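# Transfer green pen from blue plate to white plate

## Task

Take the green pen off the blue plate and set it down on the white plate, with neither gripper touching the pen at the end.

## Robot and tools

Robot: two arms, left_arm and right_arm, each ending in a two-finger gripper. The left arm is on the +y side; arm names do not match image sides. Calibrated bases in the scene frame: left_arm at (-0.015, +0.340, 0) m, quat_wxyz (+1.000, 0, 0, -0.004); right_arm at (+0.046, -0.370, 0) m, quat_wxyz (+1.000, 0, 0, +0.015). Both bases have +z pointing up.

Frames: the scene frame has its origin at table-top height midway between the nominal bases, +x out over the table, +z up. Every hand pose, velocity, target and wrist-camera pose an arm reports or accepts is in that arm's own base frame. Fixed cameras and the table use the scene frame. The fingers point along the gripper's +z axis and separate along its y axis. end_effector_position is the spot between the finger pads, roughly 1 cm short of the tips. Reported positions and orientations can be off by a few centimetres, more when the arm reaches far.

Row layout (used by every motion tool): 16 plain numbers, always both arms. Left arm first: x, y, z (metres), qw, qx, qy, qz (unit quaternion, w first), opening; then the same eight for the right arm. Position and quaternion are absolute poses in that arm's base frame. Opening runs from -1 (closed) to +1 (fully open, 0.093 m). To keep an arm still, resend the whole pose from the last result taken before it stopped, with its current opening; a 0 opening is a real command, not a no-op. Resend a fixed quaternion every row if orientation should stay, rather than copying a drifted reading.

execute_actions: actions is a list of actions; each action is a table of up to 15 rows, one row per 1/30 s step, the final row held for the rest of the 15 steps. Each target must lie within 0.6 m of that gripper's current position along each of its own axes, or the action is rejected for both arms; a malformed action or a failing first action rejects the whole call. An empty list just returns state and images. cameras chooses images: omitted, null or ["all"] gives all; [] gives none; an unknown name invalidates the call.

move: drives each gripper in a straight line from its Hand target to the row(s) in target (one row or a list of up to 15). speed is the top path speed in m/s, 0.002 to 2.9, default 0.25 (turning up to twice that in rad/s); one value or one per target. blend, in metres, rounds corners of a list. opening_speed (0.2 or more, per second on the -1..+1 scale) ramps the fingers. blocking=false returns after about 0.5 s while the move continues; a new move takes over from the running one. Moves cap at 10 s, do not avoid obstacles or the other arm, and lag or overshoot more at high speed and near full reach. Steer paths around an arm's own base to avoid flipping its shoulder. The result adds a move: line: done means at rest within 10 mm and 2 degrees; other endings include off_target, moving, held, fault; limits=paced means a pose was clipped, limits=held means steps were withheld. Done does not tell you whether something is being touched.

wait: seconds from 0 to 10; arms keep their last command, a running move continues. stop: brakes a running move. zoom_image: camera (cam_head_left, cam_head_right, cam_left_wrist, cam_right_wrist) and region [x0, y0, x1, y1] in pixels, at most 504 by 504; all images are 672x504. finished_scene: scene is the current scene's number; irreversible.

Results: end_effector_position and end_effector_quat_wxyz per arm, Hand target (where each arm is being sent next; often short of your command, so send the remainder), Tool commands, grip_measured, Joint positions (last entry is gripper gap in metres, zero-floored), Joint velocities (may read within noise), joint torques (drive output including gravity, positive toward larger angle; entries 1-3 wrap at ±28 N m), motor temperatures. Orientation is clipped each step to 40 degrees from the measured one. Friction and weight can leave the gripper low, short or tilted, and tiny moves may go nowhere or sideways, so check pose after each motion and correct tilt.

Gripping: grip_measured uses the opening scale. Pads meet near -0.94; an object w mm wide sits at about -0.94 + 0.0208*w. Readings can be up to 0.02 too open. For a firm grip on a flat rigid part send about 0.24 below its width reading; round or small items like a pen may need lower. Keep sending the closing number to hold; release with a value well above the width reading. Closing straight to -1 gives a brief hard squeeze, and a -1 reading alone does not prove a hold on something thin. Force is about 50-65 N per pad.

Care: avoid dropping the pen, releasing it while moving, fast contacts and pressing past contact; a faster move or a target deeper past contact hits harder. Nothing may leave the table. Never let the arms collide or a gripper close on the other one's fingers; the clearance check does not guard grippers or wrist cameras against each other. Stretched, loaded or blocked arms heat motors: MOTOR HOT at 75 °C, a fold-away fault at 90 °C, collapse at 100 °C. Joint ranges (rad): waist -2.618..3.054, shoulder 0..3.142, elbow 0..3.142 (straight 2.901), wrist pitch and yaw -1.571..1.571, wrist roll -2.094..2.094. Loose objects may occasionally get nudged. The scene keeps running while you compose replies. At the end, neither gripper nor a camera cable may touch the pen.

Each tool is called after "Emit:" as name([rows], argument=value, ...), one row to a line, values as JSON.

## Session

Emit:
execute_actions(actions=[])

Scene clock: 0.00 s.
left_arm: end_effector_position=(+0.3778, +0.0433, +0.0662) grip_measured=+1.000 end_effector_quat_wxyz=(+0.538, -0.102, +0.832, +0.092) | right_arm: end_effector_position=(+0.3883, -0.0296, +0.0658) grip_measured=+1.000 end_effector_quat_wxyz=(+0.518, +0.069, +0.847, -0.101)
Joint positions: left_arm=[-0.004 1.596 0.356 0.807 -0.27 -0.075 0.093] | right_arm=[0.046 1.599 0.425 0.694 0.285 0.036 0.093]
Joint velocities: within noise
Joint torques (N m): no reading
Motor temperatures (°C): left_arm=[26 28 30 30 26 28 26] | right_arm=[27 30 26 26 26 27 27]
Heat: left arm: 30 °C; right arm: 30 °C.
Hand target: left_arm +0.3805, +0.0433, +0.0712; +0.544, -0.103, +0.828, +0.092 | right_arm +0.3904, -0.0295, +0.0699; +0.523, +0.070, +0.844, -0.100
Tool commands: left_gripper/opening=+1.0 right_gripper/opening=+1.0

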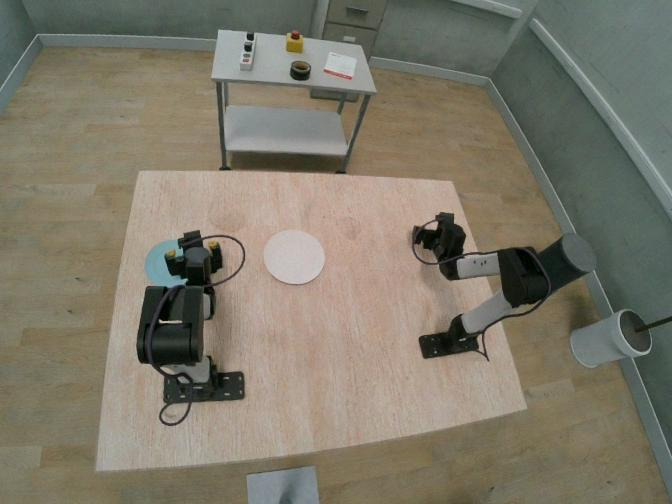

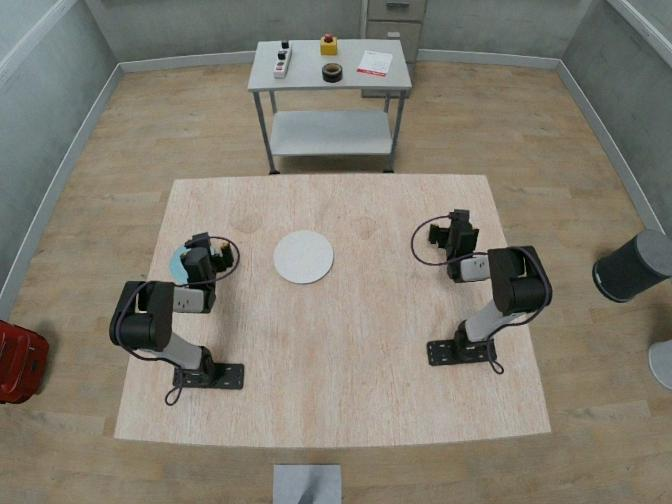

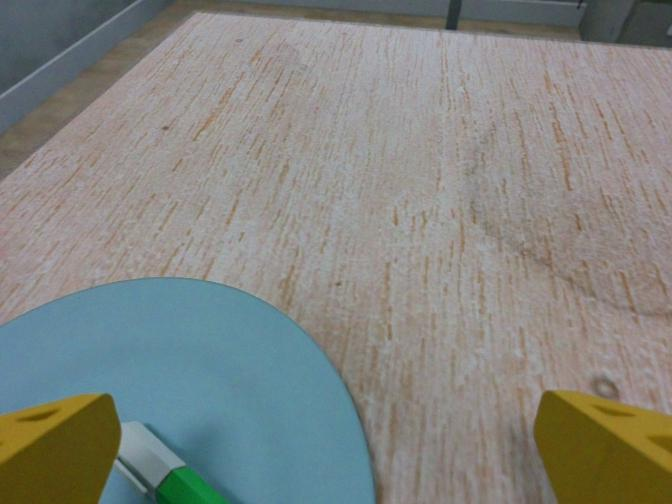

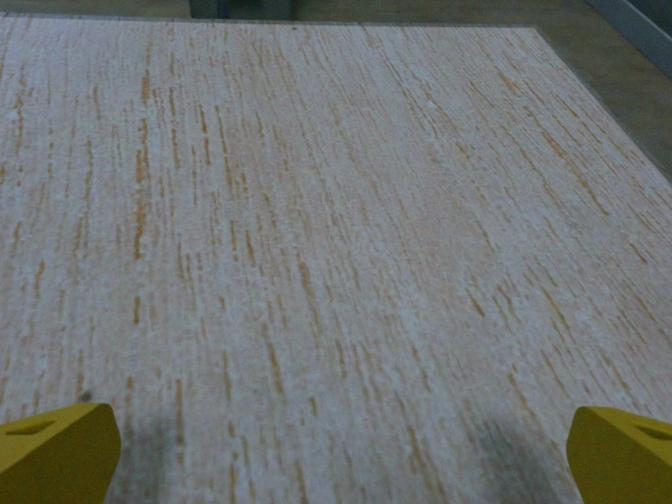

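Emit:
move([
  [0.36, 0.045, 0.13, 0.4, 0, 0.917, 0, 1, 0.3904, -0.0295, 0.0699, 0.523, 0.070, 0.844, -0.1, 1],
  [0.28, 0.06, 0.24, 0.0, 0, 1, 0, 1, 0.3904, -0.0295, 0.0699, 0.523, 0.070, 0.844, -0.1, 1],
], blend=0.03)

Scene clock: 17.57 s.
left_arm: end_effector_position=(+0.2836, +0.0557, +0.2277) grip_measured=+1.000 end_effector_quat_wxyz=(+0.075, -0.010, +0.997, +0.003) | right_arm: end_effector_position=(+0.3883, -0.0296, +0.0658) grip_measured=+1.000 end_effector_quat_wxyz=(+0.518, +0.069, +0.847, -0.101)
Joint positions: left_arm=[0.208 1.562 1.686 -1.547 0.024 0.186 0.093] | right_arm=[0.046 1.599 0.425 0.694 0.285 0.036 0.093]
Joint torques (N m): left_arm=[0.72 -6.57 8.96 0.59 -0.15 0.2] | right_arm=[0.2 -6.09 5.22 2.63 0.01 0.08]
Motor temperatures (°C): left_arm=[26 29 32 33 26 28 26] | right_arm=[27 31 28 31 26 27 27]
Heat: left arm: 33 °C; right arm: 31 °C.
Hand target: left_arm +0.2791, +0.0601, +0.2403; +0.088, -0.007, +0.996, +0.015 | right_arm +0.3904, -0.0295, +0.0699; +0.523, +0.070, +0.844, -0.100
Off the commanded pose: left_arm 0.014 m, 9 deg | right_arm 0.005 m, 1 deg.
joint sent to its limit (left arm) — joint 4 (wrist pitch), lower limit. The joint targets are off in orientation, not in position.
move: off_target (left_arm)

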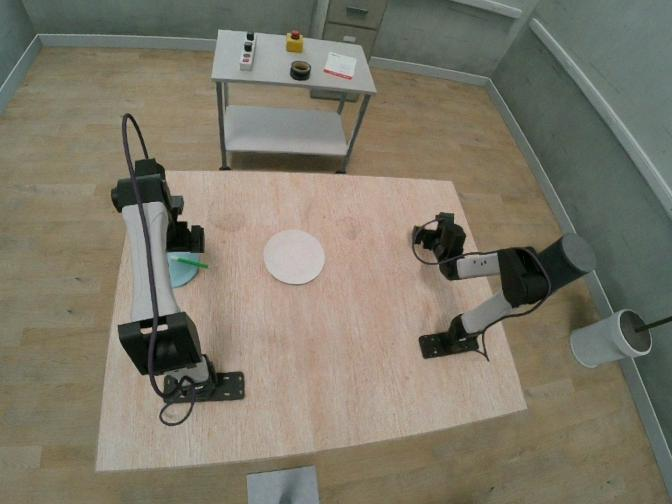

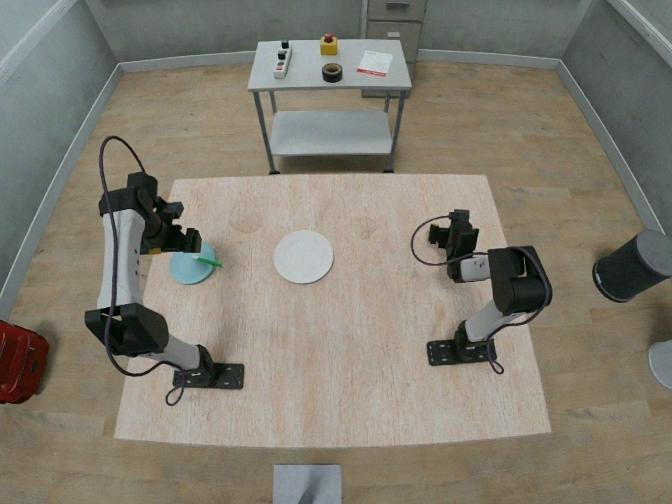

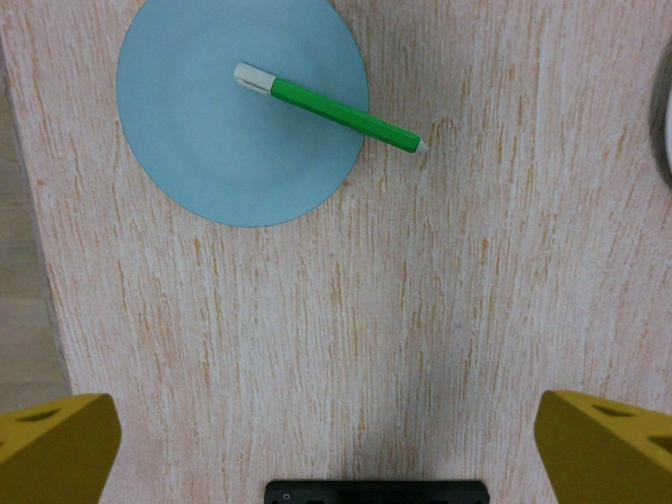

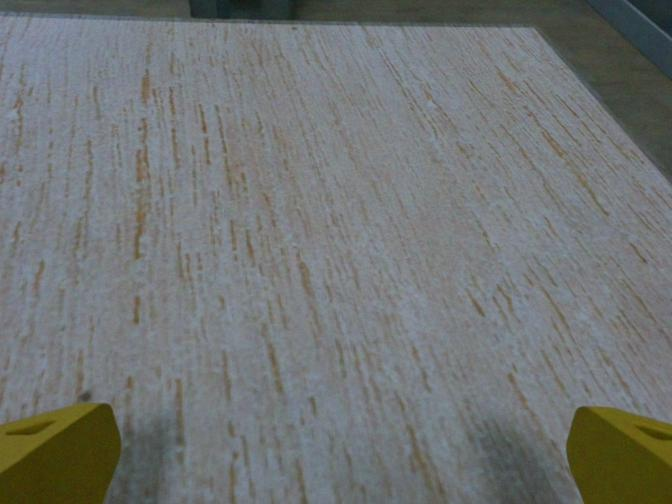

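Emit:
zoom_image(camera="cam_head_right", region=[100, 170, 360, 400])

Emit:
zoom_image(camera="cam_left_wrist", region=[84, 0, 588, 504])

Scaled by 1.938.

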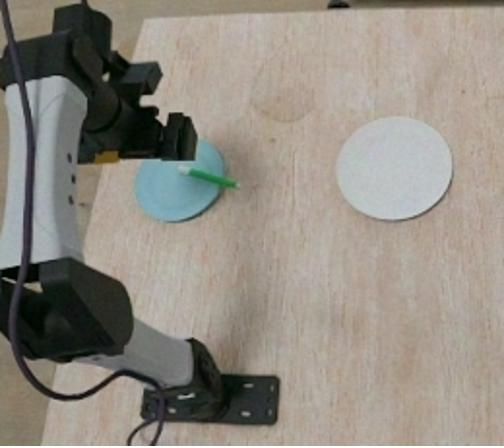

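Scaled by 1.000.

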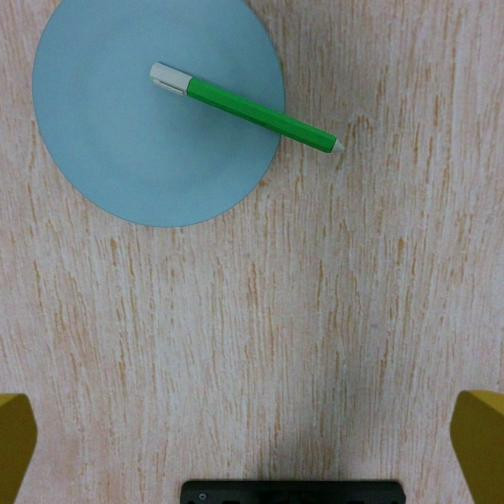

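Emit:
move(target=[0.35, 0.03, 0.16, 0.0, -0.574, 0.819, 0, 1, 0.3904, -0.0295, 0.0699, 0.523, 0.070, 0.844, -0.1, 1], speed=0.4)

Scene clock: 93.17 s.
left_arm: end_effector_position=(+0.3379, +0.0314, +0.1554) grip_measured=+1.000 end_effector_quat_wxyz=(-0.016, -0.567, +0.824, +0.007) | right_arm: end_effector_position=(+0.3883, -0.0296, +0.0658) grip_measured=+1.000 end_effector_quat_wxyz=(+0.518, +0.069, +0.847, -0.101)
Joint positions: left_arm=[0.094 1.869 1.755 -1.492 0.003 -1.112 0.093] | right_arm=[0.046 1.599 0.425 0.694 0.285 0.036 0.093]
Joint torques (N m): left_arm=[-0.88 -6.08 10.1 0.46 -0.04 -0.16] | right_arm=[0.18 -6.04 5.22 2.64 0.01 0.08]
Motor temperatures (°C): left_arm=[26 34 37 31 26 28 26] | right_arm=[27 33 30 36 26 27 27]
Heat: left arm: 37 °C; right arm: 36 °C.
Hand target: left_arm +0.3495, +0.0294, +0.1603; -0.001, -0.570, +0.822, -0.001 | right_arm +0.3904, -0.0295, +0.0699; +0.523, +0.070, +0.844, -0.100
Off the commanded pose: left_arm 0.013 m, 2 deg | right_arm 0.005 m, 1 deg.
move: off_target (left_arm)

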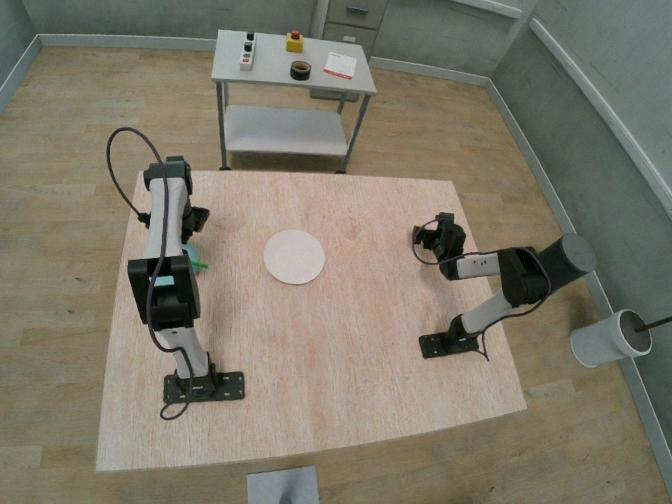

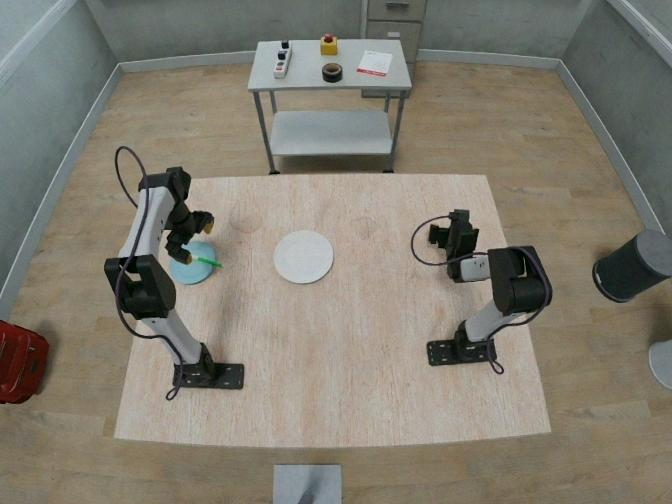

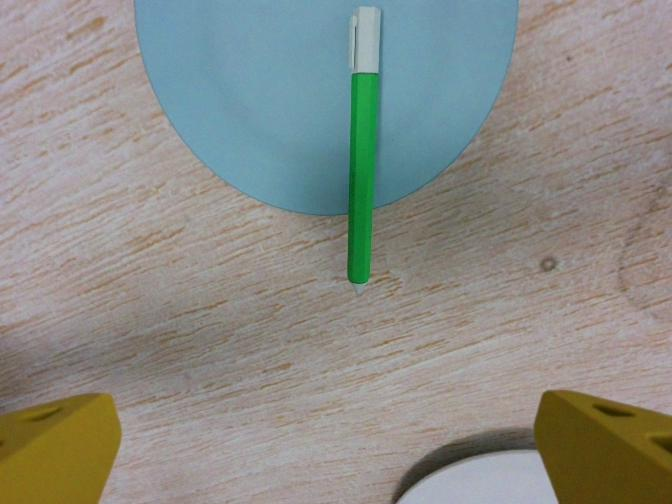

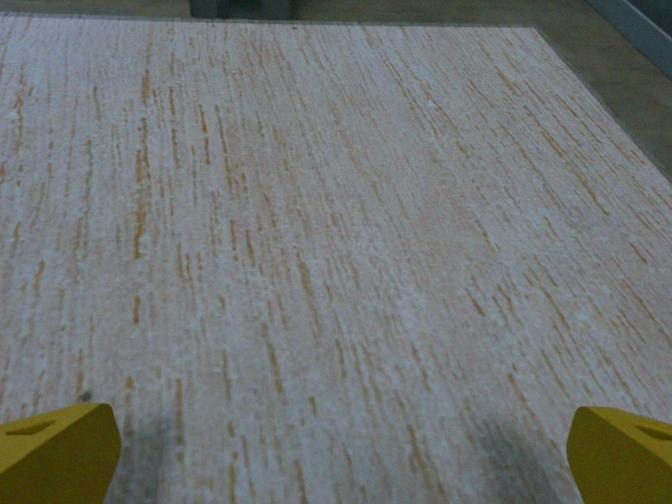

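Emit:
move(target=[0.366, 0.044, 0.085, 0.0, -0.570, 0.822, 0, 1, 0.3904, -0.0295, 0.0699, 0.523, 0.070, 0.844, -0.1, 1], speed=0.25)

Scene clock: 155.30 s.
left_arm: end_effector_position=(+0.3671, +0.0406, +0.0922) grip_measured=+1.000 end_effector_quat_wxyz=(+0.003, -0.572, +0.820, -0.003) | right_arm: end_effector_position=(+0.3883, -0.0296, +0.0658) grip_measured=+1.000 end_effector_quat_wxyz=(+0.518, +0.069, +0.847, -0.101)
Joint positions: left_arm=[0.111 1.945 1.607 -1.225 0.003 -1.107 0.093] | right_arm=[0.046 1.599 0.425 0.694 0.285 0.036 0.093]
Joint torques (N m): left_arm=[0.69 -7.31 5.12 0.63 -0.08 0.18] | right_arm=[0.21 -6.09 5.19 2.63 0.01 0.08]
Heat: left arm: 39 °C; right arm: 40 °C.
Hand target: left_arm +0.3660, +0.0439, +0.0851; +0.000, -0.570, +0.822, +0.000 | right_arm +0.3904, -0.0295, +0.0699; +0.523, +0.070, +0.844, -0.100
Off the commanded pose: left_arm 0.008 m, 1 deg | right_arm 0.005 m, 1 deg.
move: done

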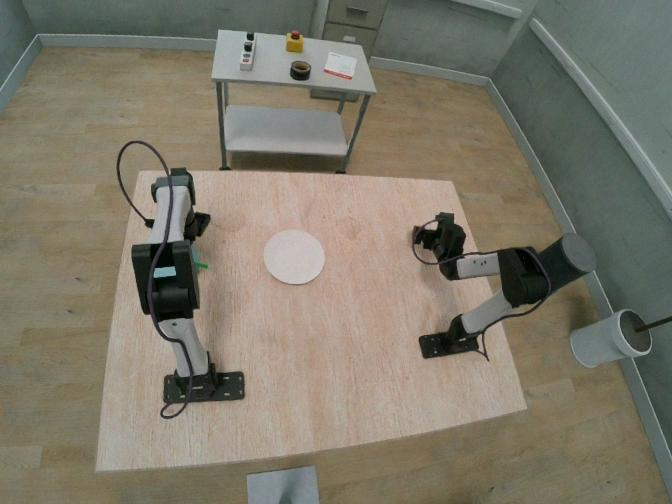

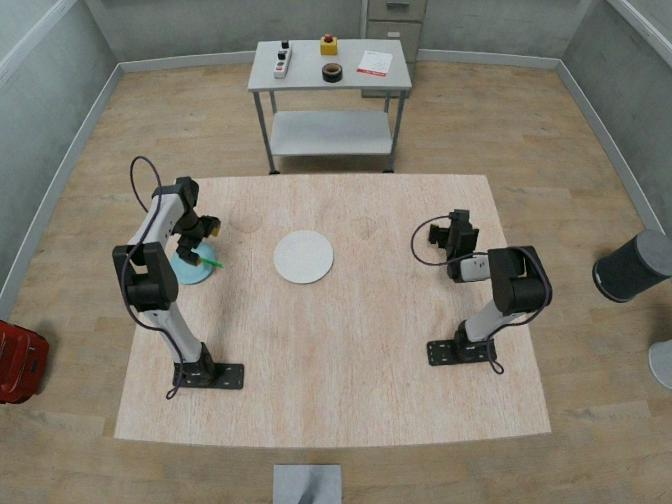

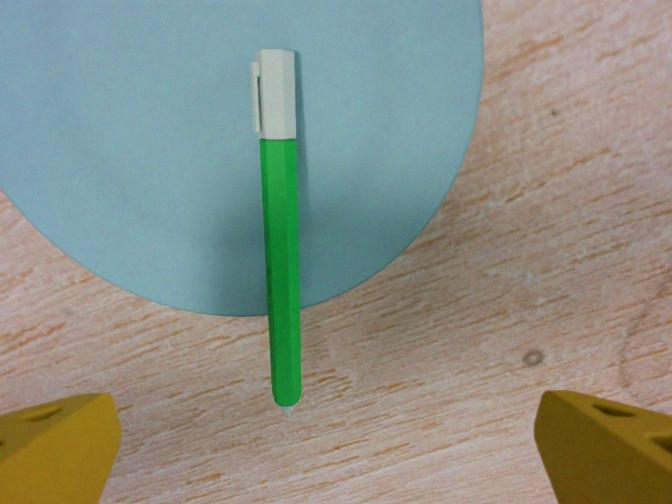

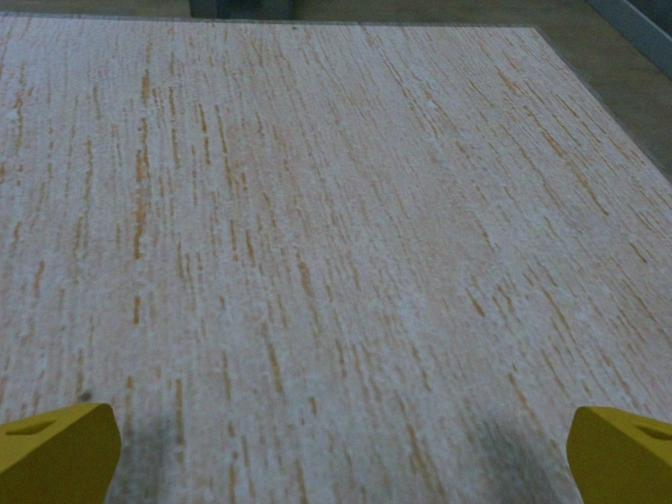

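Emit:
move(target=[0.353, 0.054, 0.035, 0.0, -0.570, 0.822, 0, 1, 0.3904, -0.0295, 0.0699, 0.523, 0.070, 0.844, -0.1, 1], speed=0.15)

Scene clock: 187.67 s.
left_arm: end_effector_position=(+0.3564, +0.0517, +0.0428) grip_measured=+1.000 end_effector_quat_wxyz=(+0.004, -0.572, +0.820, -0.004) | right_arm: end_effector_position=(+0.3883, -0.0296, +0.0658) grip_measured=+1.000 end_effector_quat_wxyz=(+0.518, +0.069, +0.847, -0.101)
Joint positions: left_arm=[0.145 1.945 1.407 -1.023 0.003 -1.073 0.093] | right_arm=[0.046 1.599 0.425 0.694 0.285 0.036 0.093]
Joint torques (N m): left_arm=[0.54 -7.19 4.56 0.65 -0.07 0.18] | right_arm=[0.18 -6.09 5.23 2.63 0.01 0.09]
Motor temperatures (°C): left_arm=[26 35 36 31 26 28 26] | right_arm=[27 34 31 41 26 27 27]
Heat: left arm: 36 °C; right arm: 41 °C.
Hand target: left_arm +0.3530, +0.0540, +0.0352; +0.000, -0.569, +0.822, +0.000 | right_arm +0.3904, -0.0295, +0.0699; +0.523, +0.070, +0.844, -0.100
Off the commanded pose: left_arm 0.009 m, 1 deg | right_arm 0.005 m, 1 deg.
move: done

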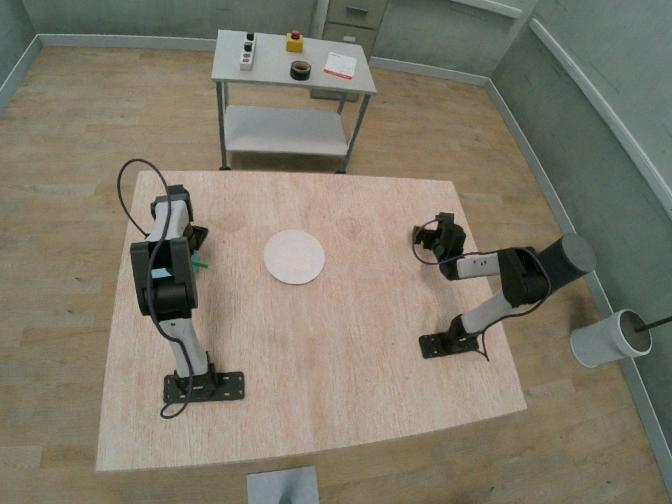

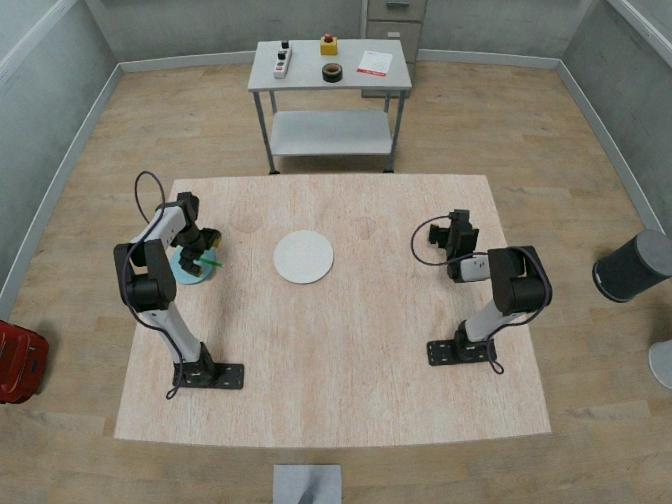

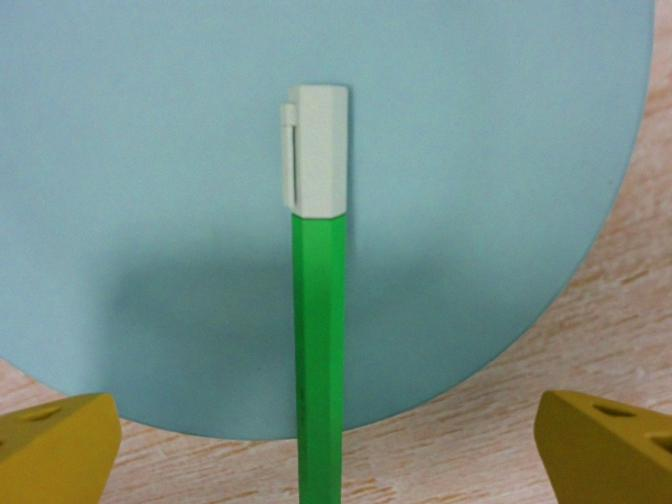

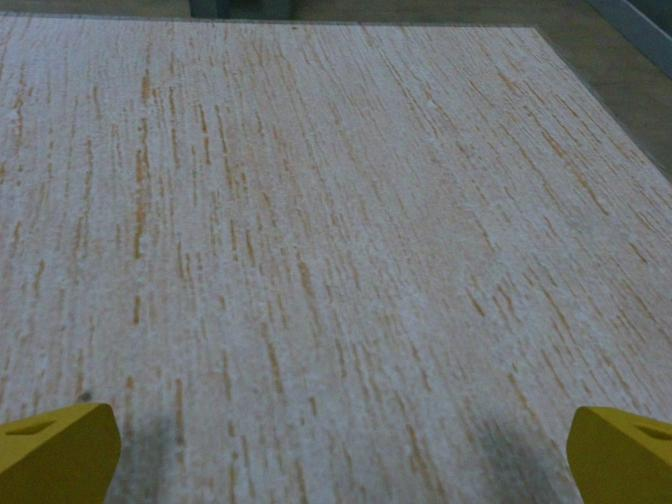

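Emit:
move(target=[0.350, 0.055, 0.022, 0.0, -0.570, 0.822, 0, 1, 0.3904, -0.0295, 0.0699, 0.523, 0.070, 0.844, -0.1, 1], speed=0.06, cameras=["cam_left_wrist", "cam_head_right"])

Emit:
zoom_image(camera="cam_head_right", region=[160, 200, 260, 300])

Scene clock: 201.37 s.
left_arm: end_effector_position=(+0.3542, +0.0515, +0.0321) grip_measured=+1.000 end_effector_quat_wxyz=(+0.006, -0.572, +0.820, -0.005) | right_arm: end_effector_position=(+0.3883, -0.0296, +0.0658) grip_measured=+1.000 end_effector_quat_wxyz=(+0.518, +0.069, +0.847, -0.101)
Joint positions: left_arm=[0.146 1.945 1.362 -0.972 0.003 -1.072 0.093] | right_arm=[0.046 1.599 0.425 0.694 0.285 0.036 0.093]
Joint torques (N m): left_arm=[0.87 -6.63 4.45 0.7 -0.07 0.18] | right_arm=[0.18 -6.08 5.23 2.63 0.01 0.09]
Heat: left arm: 35 °C; right arm: 41 °C.
Hand target: left_arm +0.3497, +0.0548, +0.0222; +0.000, -0.570, +0.821, +0.000 | right_arm +0.3904, -0.0295, +0.0699; +0.523, +0.070, +0.844, -0.100
Off the commanded pose: left_arm 0.011 m, 1 deg | right_arm 0.005 m, 1 deg.
move: off_target (left_arm)
Images, in order (width x height): cam_head_right 672x504, cam_left_wrist 672x504.

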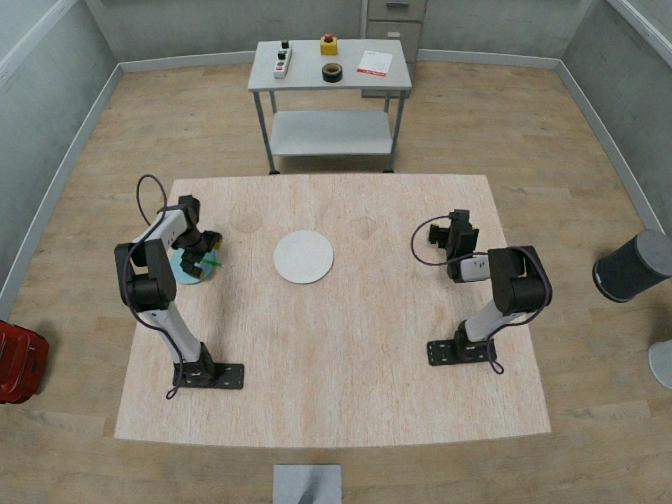

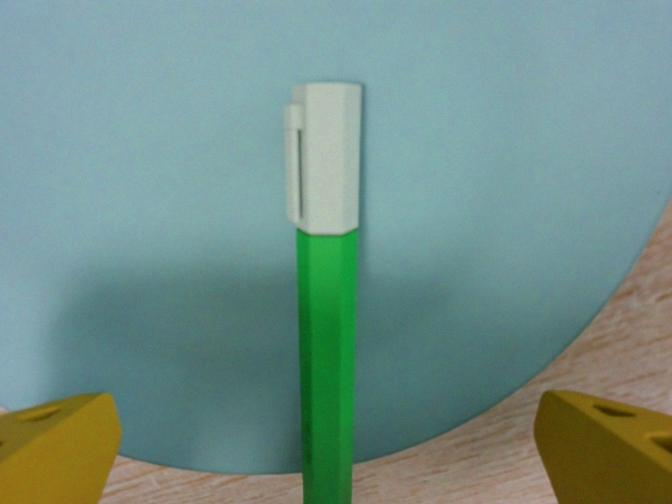

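Scaled by 5.040.

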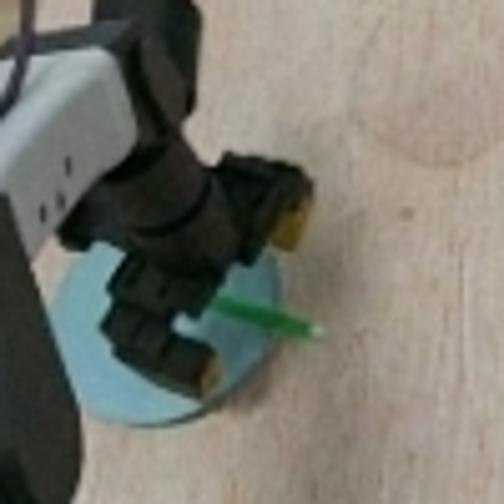

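Emit:
move(target=[0.351, 0.061, 0.014, 0.0, -0.570, 0.822, 0, 1, 0.3904, -0.0295, 0.0699, 0.523, 0.070, 0.844, -0.1, 1], speed=0.05, cameras=["cam_left_wrist"])

Scene clock: 209.17 s.
left_arm: end_effector_position=(+0.3567, +0.0573, +0.0258) grip_measured=+1.000 end_effector_quat_wxyz=(+0.010, -0.570, +0.821, -0.006) | right_arm: end_effector_position=(+0.3883, -0.0296, +0.0658) grip_measured=+1.000 end_effector_quat_wxyz=(+0.518, +0.069, +0.847, -0.101)
Joint positions: left_arm=[0.161 1.959 1.355 -0.944 0.003 -1.053 0.093] | right_arm=[0.046 1.599 0.425 0.694 0.285 0.036 0.093]
Joint torques (N m): left_arm=[0.98 -6.39 4.33 0.68 -0.07 0.17] | right_arm=[0.18 -6.06 5.23 2.63 0.02 0.08]
Heat: left arm: 35 °C; right arm: 42 °C.
Hand target: left_arm +0.3507, +0.0607, +0.0143; +0.000, -0.570, +0.822, +0.000 | right_arm +0.3904, -0.0295, +0.0699; +0.523, +0.070, +0.844, -0.100
Off the commanded pose: left_arm 0.014 m, 1 deg | right_arm 0.005 m, 1 deg.
move: off_target (left_arm)
Images, in order (width x height): cam_left_wrist 672x504.

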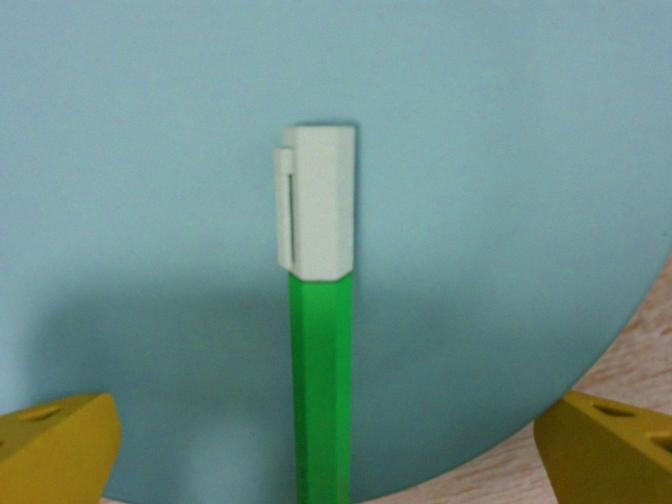

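Emit:
move(target=[0.348, 0.063, 0.007, 0.0, -0.570, 0.822, 0, 1, 0.3904, -0.0295, 0.0699, 0.523, 0.070, 0.844, -0.1, 1], speed=0.04, cameras=["cam_left_wrist"])

Scene clock: 219.03 s.
left_arm: end_effector_position=(+0.3560, +0.0577, +0.0217) grip_measured=+1.000 end_effector_quat_wxyz=(+0.011, -0.573, +0.820, -0.007) | right_arm: end_effector_position=(+0.3883, -0.0296, +0.0658) grip_measured=+1.000 end_effector_quat_wxyz=(+0.518, +0.069, +0.847, -0.101)
Joint positions: left_arm=[0.162 1.959 1.338 -0.923 0.003 -1.058 0.093] | right_arm=[0.046 1.599 0.425 0.694 0.285 0.036 0.093]
Joint torques (N m): left_arm=[1.44 -6.28 3.38 0.77 -0.07 0.2] | right_arm=[0.21 -6.09 5.16 2.63 0 0.09]
Heat: left arm: 36 °C; right arm: 42 °C.
Hand target: left_arm +0.3475, +0.0626, +0.0076; -0.001, -0.574, +0.819, +0.000 | right_arm +0.3904, -0.0295, +0.0699; +0.523, +0.070, +0.844, -0.100
Off the commanded pose: left_arm 0.018 m, 2 deg | right_arm 0.005 m, 1 deg.
move: off_target (left_arm)
Images, in order (width x height): cam_left_wrist 672x504.

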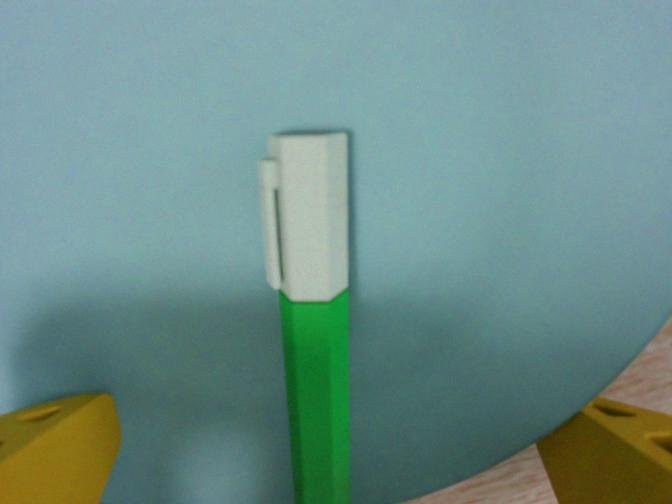

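Emit:
move(target=[0.350, 0.061, 0.015, 0.0, -0.572, 0.820, 0, 1, 0.3904, -0.0295, 0.0699, 0.523, 0.070, 0.844, -0.1, 1], speed=0.04, cameras=["cam_left_wrist"])

Scene clock: 229.57 s.
left_arm: end_effector_position=(+0.3560, +0.0577, +0.0217) grip_measured=+1.000 end_effector_quat_wxyz=(+0.011, -0.573, +0.820, -0.007) | right_arm: end_effector_position=(+0.3883, -0.0296, +0.0658) grip_measured=+1.000 end_effector_quat_wxyz=(+0.518, +0.069, +0.847, -0.101)
Joint positions: left_arm=[0.162 1.959 1.338 -0.923 0.003 -1.058 0.093] | right_arm=[0.046 1.599 0.425 0.694 0.285 0.036 0.093]
Joint torques (N m): left_arm=[0.88 -6.71 5.6 0.46 -0.07 0.16] | right_arm=[0.2 -6.08 5.22 2.63 0.02 0.08]
Heat: left arm: 37 °C; right arm: 42 °C.
Hand target: left_arm +0.3500, +0.0609, +0.0152; +0.000, -0.572, +0.820, +0.000 | right_arm +0.3904, -0.0295, +0.0699; +0.523, +0.070, +0.844, -0.100
Off the commanded pose: left_arm 0.010 m, 2 deg | right_arm 0.005 m, 1 deg.
move: done
Images, in order (width x height): cam_left_wrist 672x504.

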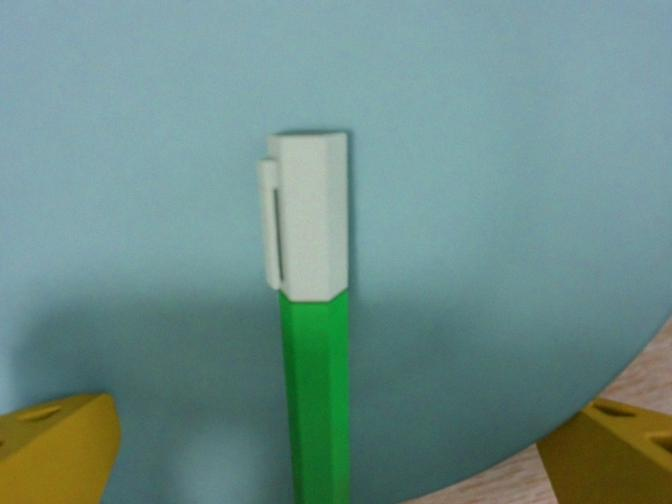

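Emit:
move(target=[0.351, 0.059, 0.023, 0.0, -0.572, 0.820, 0, 1, 0.3904, -0.0295, 0.0699, 0.523, 0.070, 0.844, -0.1, 1], speed=0.04, cameras=["cam_left_wrist"])

Scene clock: 234.37 s.
left_arm: end_effector_position=(+0.3556, +0.0577, +0.0217) grip_measured=+1.000 end_effector_quat_wxyz=(+0.011, -0.572, +0.820, -0.007) | right_arm: end_effector_position=(+0.3883, -0.0296, +0.0658) grip_measured=+1.000 end_effector_quat_wxyz=(+0.518, +0.069, +0.847, -0.101)
Joint positions: left_arm=[0.162 1.959 1.338 -0.924 0.003 -1.056 0.093] | right_arm=[0.046 1.599 0.425 0.694 0.285 0.036 0.093]
Joint torques (N m): left_arm=[0.34 -7.39 7.42 0.17 -0.07 0.1] | right_arm=[0.2 -6.06 5.22 2.63 0.01 0.08]
Heat: left arm: 37 °C; right arm: 42 °C.
Hand target: left_arm +0.3512, +0.0590, +0.0231; +0.001, -0.572, +0.821, +0.000 | right_arm +0.3904, -0.0295, +0.0699; +0.523, +0.070, +0.844, -0.100
Off the commanded pose: left_arm 0.005 m, 1 deg | right_arm 0.005 m, 1 deg.
move: done
Images, in order (width x height): cam_left_wrist 672x504.

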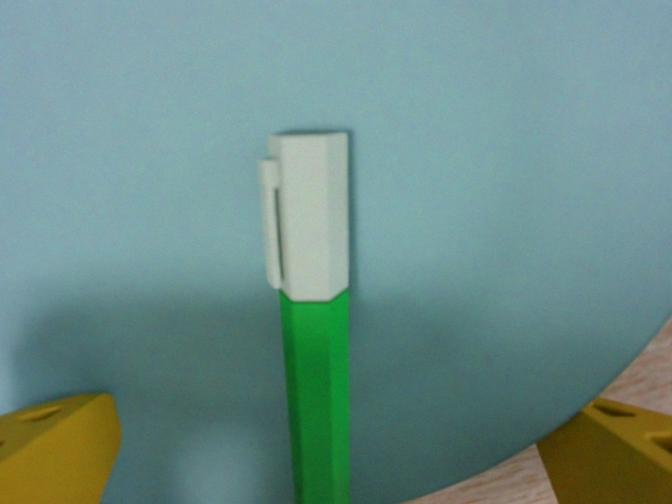

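Emit:
move(target=[0.353, 0.058, 0.030, 0.0, -0.572, 0.820, 0, 1, 0.3904, -0.0295, 0.0699, 0.523, 0.070, 0.844, -0.1, 1], speed=0.04, cameras=["cam_left_wrist"])

Scene clock: 238.77 s.
left_arm: end_effector_position=(+0.3495, +0.0567, +0.0231) grip_measured=+1.000 end_effector_quat_wxyz=(-0.002, -0.569, +0.822, -0.001) | right_arm: end_effector_position=(+0.3883, -0.0296, +0.0658) grip_measured=+1.000 end_effector_quat_wxyz=(+0.518, +0.069, +0.847, -0.101)
Joint positions: left_arm=[0.162 1.959 1.344 -0.958 0.003 -1.049 0.093] | right_arm=[0.046 1.599 0.425 0.694 0.285 0.036 0.093]
Joint torques (N m): left_arm=[-0.01 -7.62 8.95 0.17 -0.08 0.04] | right_arm=[0.21 -6.04 5.23 2.63 0.01 0.07]
Heat: left arm: 37 °C; right arm: 43 °C.
Hand target: left_arm +0.3529, +0.0580, +0.0299; +0.000, -0.569, +0.822, +0.000 | right_arm +0.3904, -0.0295, +0.0699; +0.523, +0.070, +0.844, -0.100
Off the commanded pose: left_arm 0.008 m, 0 deg | right_arm 0.005 m, 1 deg.
move: done
Images, in order (width x height): cam_left_wrist 672x504.

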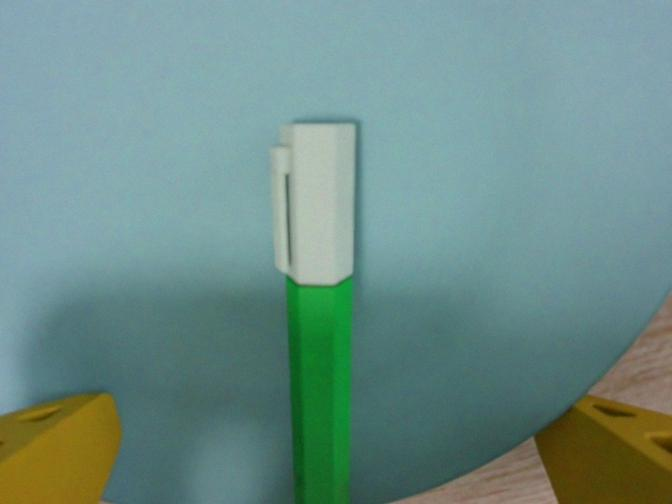

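Emit:
move(target=[0.353, 0.058, 0.0315, 0.0, -0.570, 0.822, 0, -0.95, 0.3904, -0.0295, 0.0699, 0.523, 0.070, 0.844, -0.1, 1], speed=0.04, opening_speed=0.9, cameras=["cam_left_wrist"])

Scene clock: 247.57 s.
left_arm: end_effector_position=(+0.3489, +0.0571, +0.0259) grip_measured=-0.882 end_effector_quat_wxyz=(-0.004, -0.569, +0.822, +0.002) | right_arm: end_effector_position=(+0.3883, -0.0296, +0.0658) grip_measured=+1.000 end_effector_quat_wxyz=(+0.518, +0.069, +0.847, -0.101)
Joint positions: left_arm=[0.162 1.959 1.356 -0.977 0 -1.049 0.003] | right_arm=[0.046 1.599 0.425 0.694 0.285 0.036 0.093]
Joint torques (N m): left_arm=[-0.01 -7.75 8.35 0.26 -0.08 0.02] | right_arm=[0.17 -6.06 5.2 2.63 0.01 0.09]
Heat: left arm: 38 °C; right arm: 43 °C.
Hand target: left_arm +0.3526, +0.0585, +0.0315; +0.000, -0.570, +0.822, +0.002 | right_arm +0.3904, -0.0295, +0.0699; +0.523, +0.070, +0.844, -0.100
Off the commanded pose: left_arm 0.007 m, 1 deg | right_arm 0.005 m, 1 deg.
move: done
Images, in order (width x height): cam_left_wrist 672x504.

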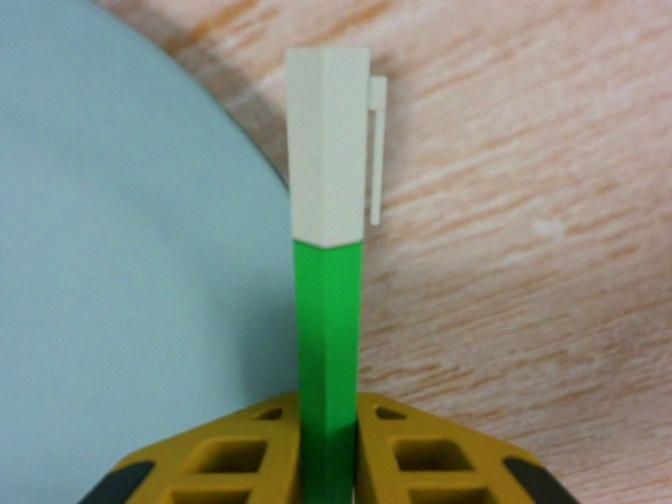

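Emit:
move([
  [0.353, 0.058, 0.11, 0.0, -0.570, 0.822, 0, -0.95, 0.3904, -0.0295, 0.0699, 0.523, 0.070, 0.844, -0.1, 1],
  [0.363, -0.25, 0.13, 0.0, -0.259, 0.966, 0, -0.95, 0.3904, -0.0295, 0.0699, 0.523, 0.070, 0.844, -0.1, 1],
], speed=[0.12, 0.3], blend=0.02)

Scene clock: 268.57 s.
left_arm: end_effector_position=(+0.3566, -0.2506, +0.1276) grip_measured=-0.890 end_effector_quat_wxyz=(-0.002, -0.253, +0.968, +0.000) | right_arm: end_effector_position=(+0.3883, -0.0296, +0.0658) grip_measured=+1.000 end_effector_quat_wxyz=(+0.518, +0.069, +0.847, -0.101)
Joint positions: left_arm=[-0.612 2.271 2.25 -1.552 0.003 -1.122 0.002] | right_arm=[0.046 1.599 0.425 0.694 0.285 0.036 0.093]
Joint torques (N m): left_arm=[0.77 -8.5 10.06 0.25 -0.09 -0.01] | right_arm=[0.17 -6.05 5.2 2.63 0.02 0.08]
Motor temperatures (°C): left_arm=[26 40 37 30 26 28 27] | right_arm=[27 34 31 43 26 27 27]
Heat: left arm: 40 °C; right arm: 43 °C.
Hand target: left_arm +0.3627, -0.2493, +0.1299; +0.002, -0.259, +0.966, -0.002 | right_arm +0.3904, -0.0295, +0.0699; +0.523, +0.070, +0.844, -0.100
Off the commanded pose: left_arm 0.007 m, 1 deg | right_arm 0.005 m, 1 deg.
joint sent to its limit (left arm) — joint 4 (wrist pitch), lower limit. The joint targets still meet the commanded pose.
move: done

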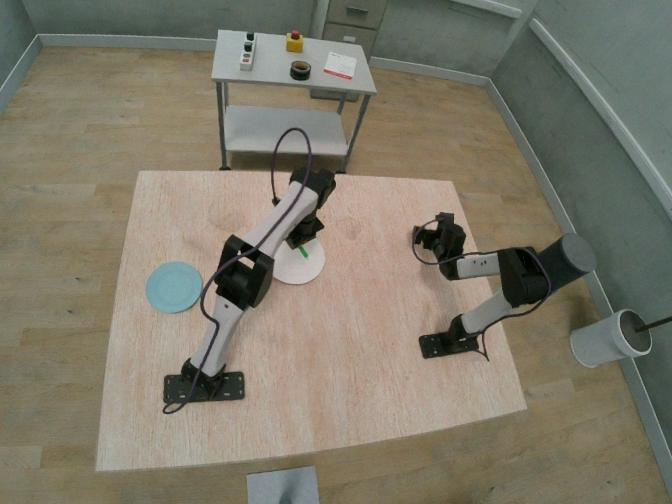

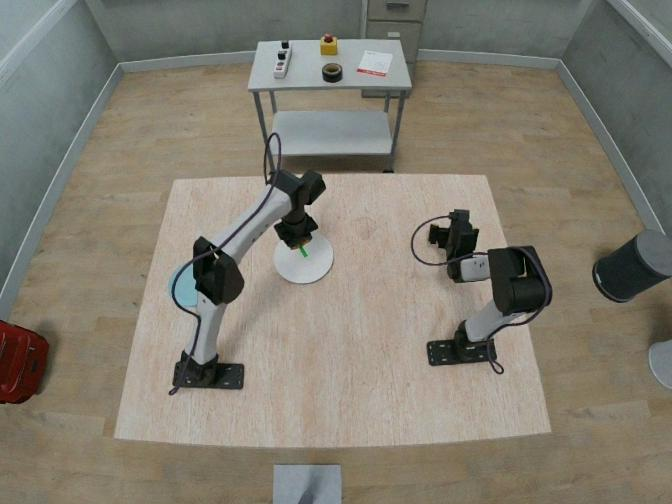

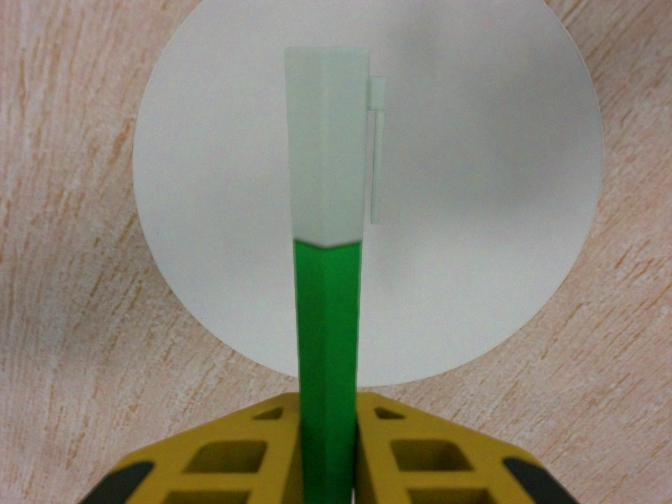

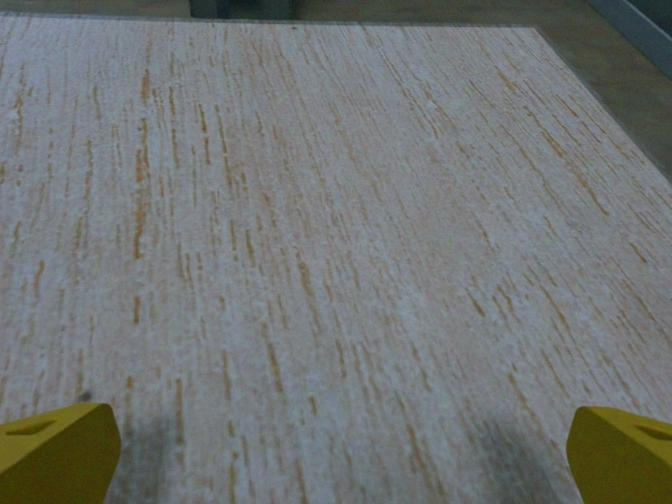

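Emit:
move([
  [0.366, -0.266, 0.11, 0.0, -0.259, 0.966, 0, -0.95, 0.3904, -0.0295, 0.0699, 0.523, 0.070, 0.844, -0.1, 1],
  [0.363, -0.267, 0.032, 0.0, -0.259, 0.966, 0, -0.95, 0.3904, -0.0295, 0.0699, 0.523, 0.070, 0.844, -0.1, 1],
], speed=[0.1, 0.12], blend=0.01)

Emit:
zoom_image(camera="cam_head_right", region=[240, 200, 360, 300])

Scene clock: 290.60 s.
left_arm: end_effector_position=(+0.3665, -0.2656, +0.0394) grip_measured=-0.890 end_effector_quat_wxyz=(+0.001, -0.255, +0.967, -0.004) | right_arm: end_effector_position=(+0.3883, -0.0296, +0.0658) grip_measured=+1.000 end_effector_quat_wxyz=(+0.518, +0.069, +0.847, -0.101)
Joint positions: left_arm=[-0.626 2.32 1.98 -1.224 0.003 -1.142 0.002] | right_arm=[0.046 1.599 0.425 0.694 0.285 0.036 0.093]
Joint torques (N m): left_arm=[-0.81 -10.04 4.67 0.63 -0.08 -0.15] | right_arm=[0.21 -6.06 5.23 2.63 0.02 0.08]
Heat: left arm: 40 °C; right arm: 44 °C.
Hand target: left_arm +0.3629, -0.2668, +0.0321; +0.000, -0.259, +0.966, +0.000 | right_arm +0.3904, -0.0295, +0.0699; +0.523, +0.070, +0.844, -0.100
Off the commanded pose: left_arm 0.008 m, 1 deg | right_arm 0.005 m, 1 deg.
move: done

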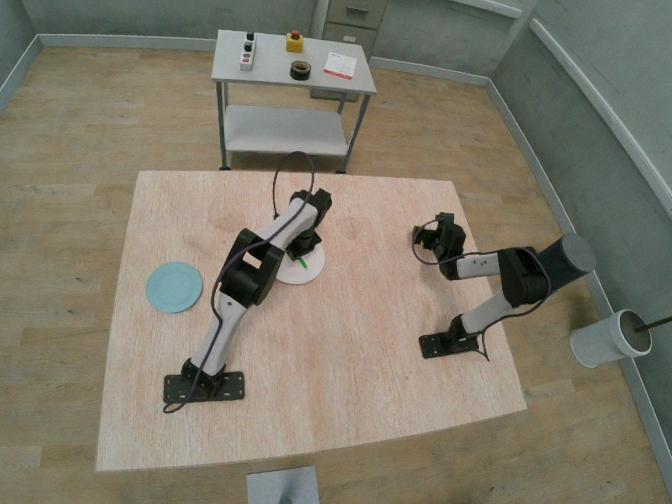

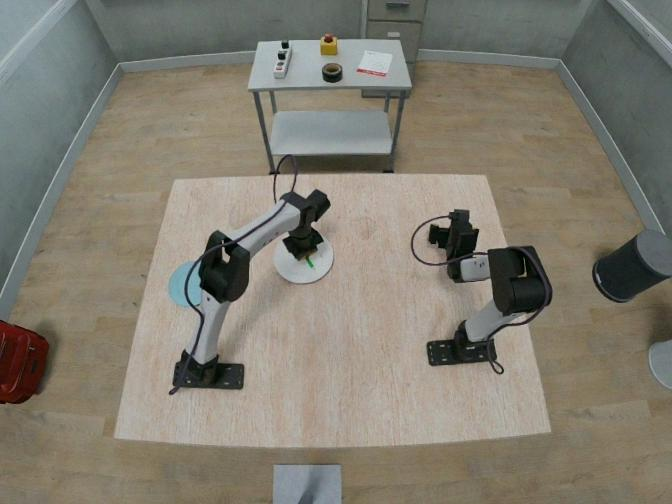

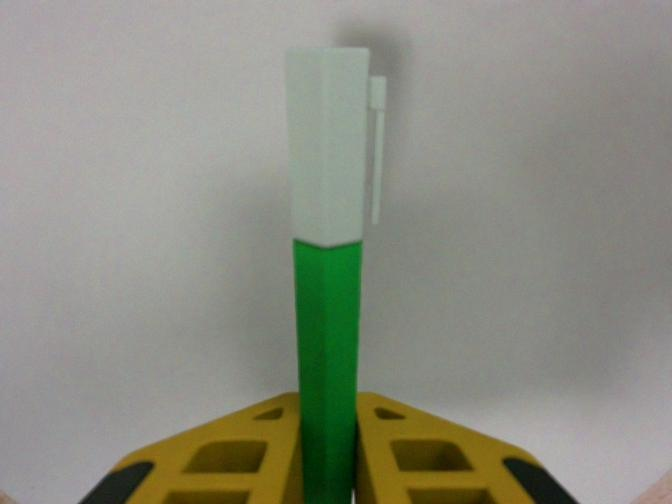

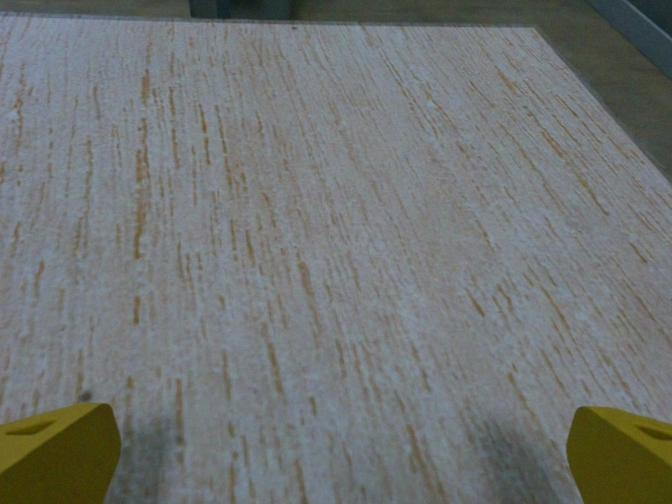

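Scaled by 4.200.

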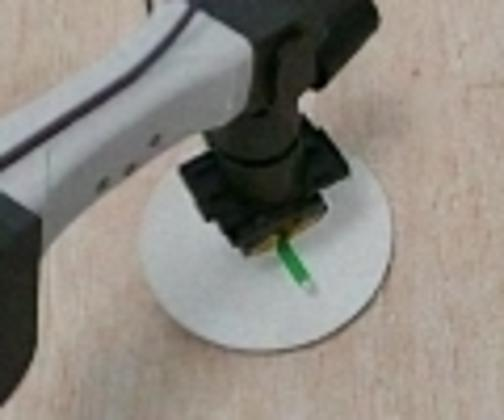

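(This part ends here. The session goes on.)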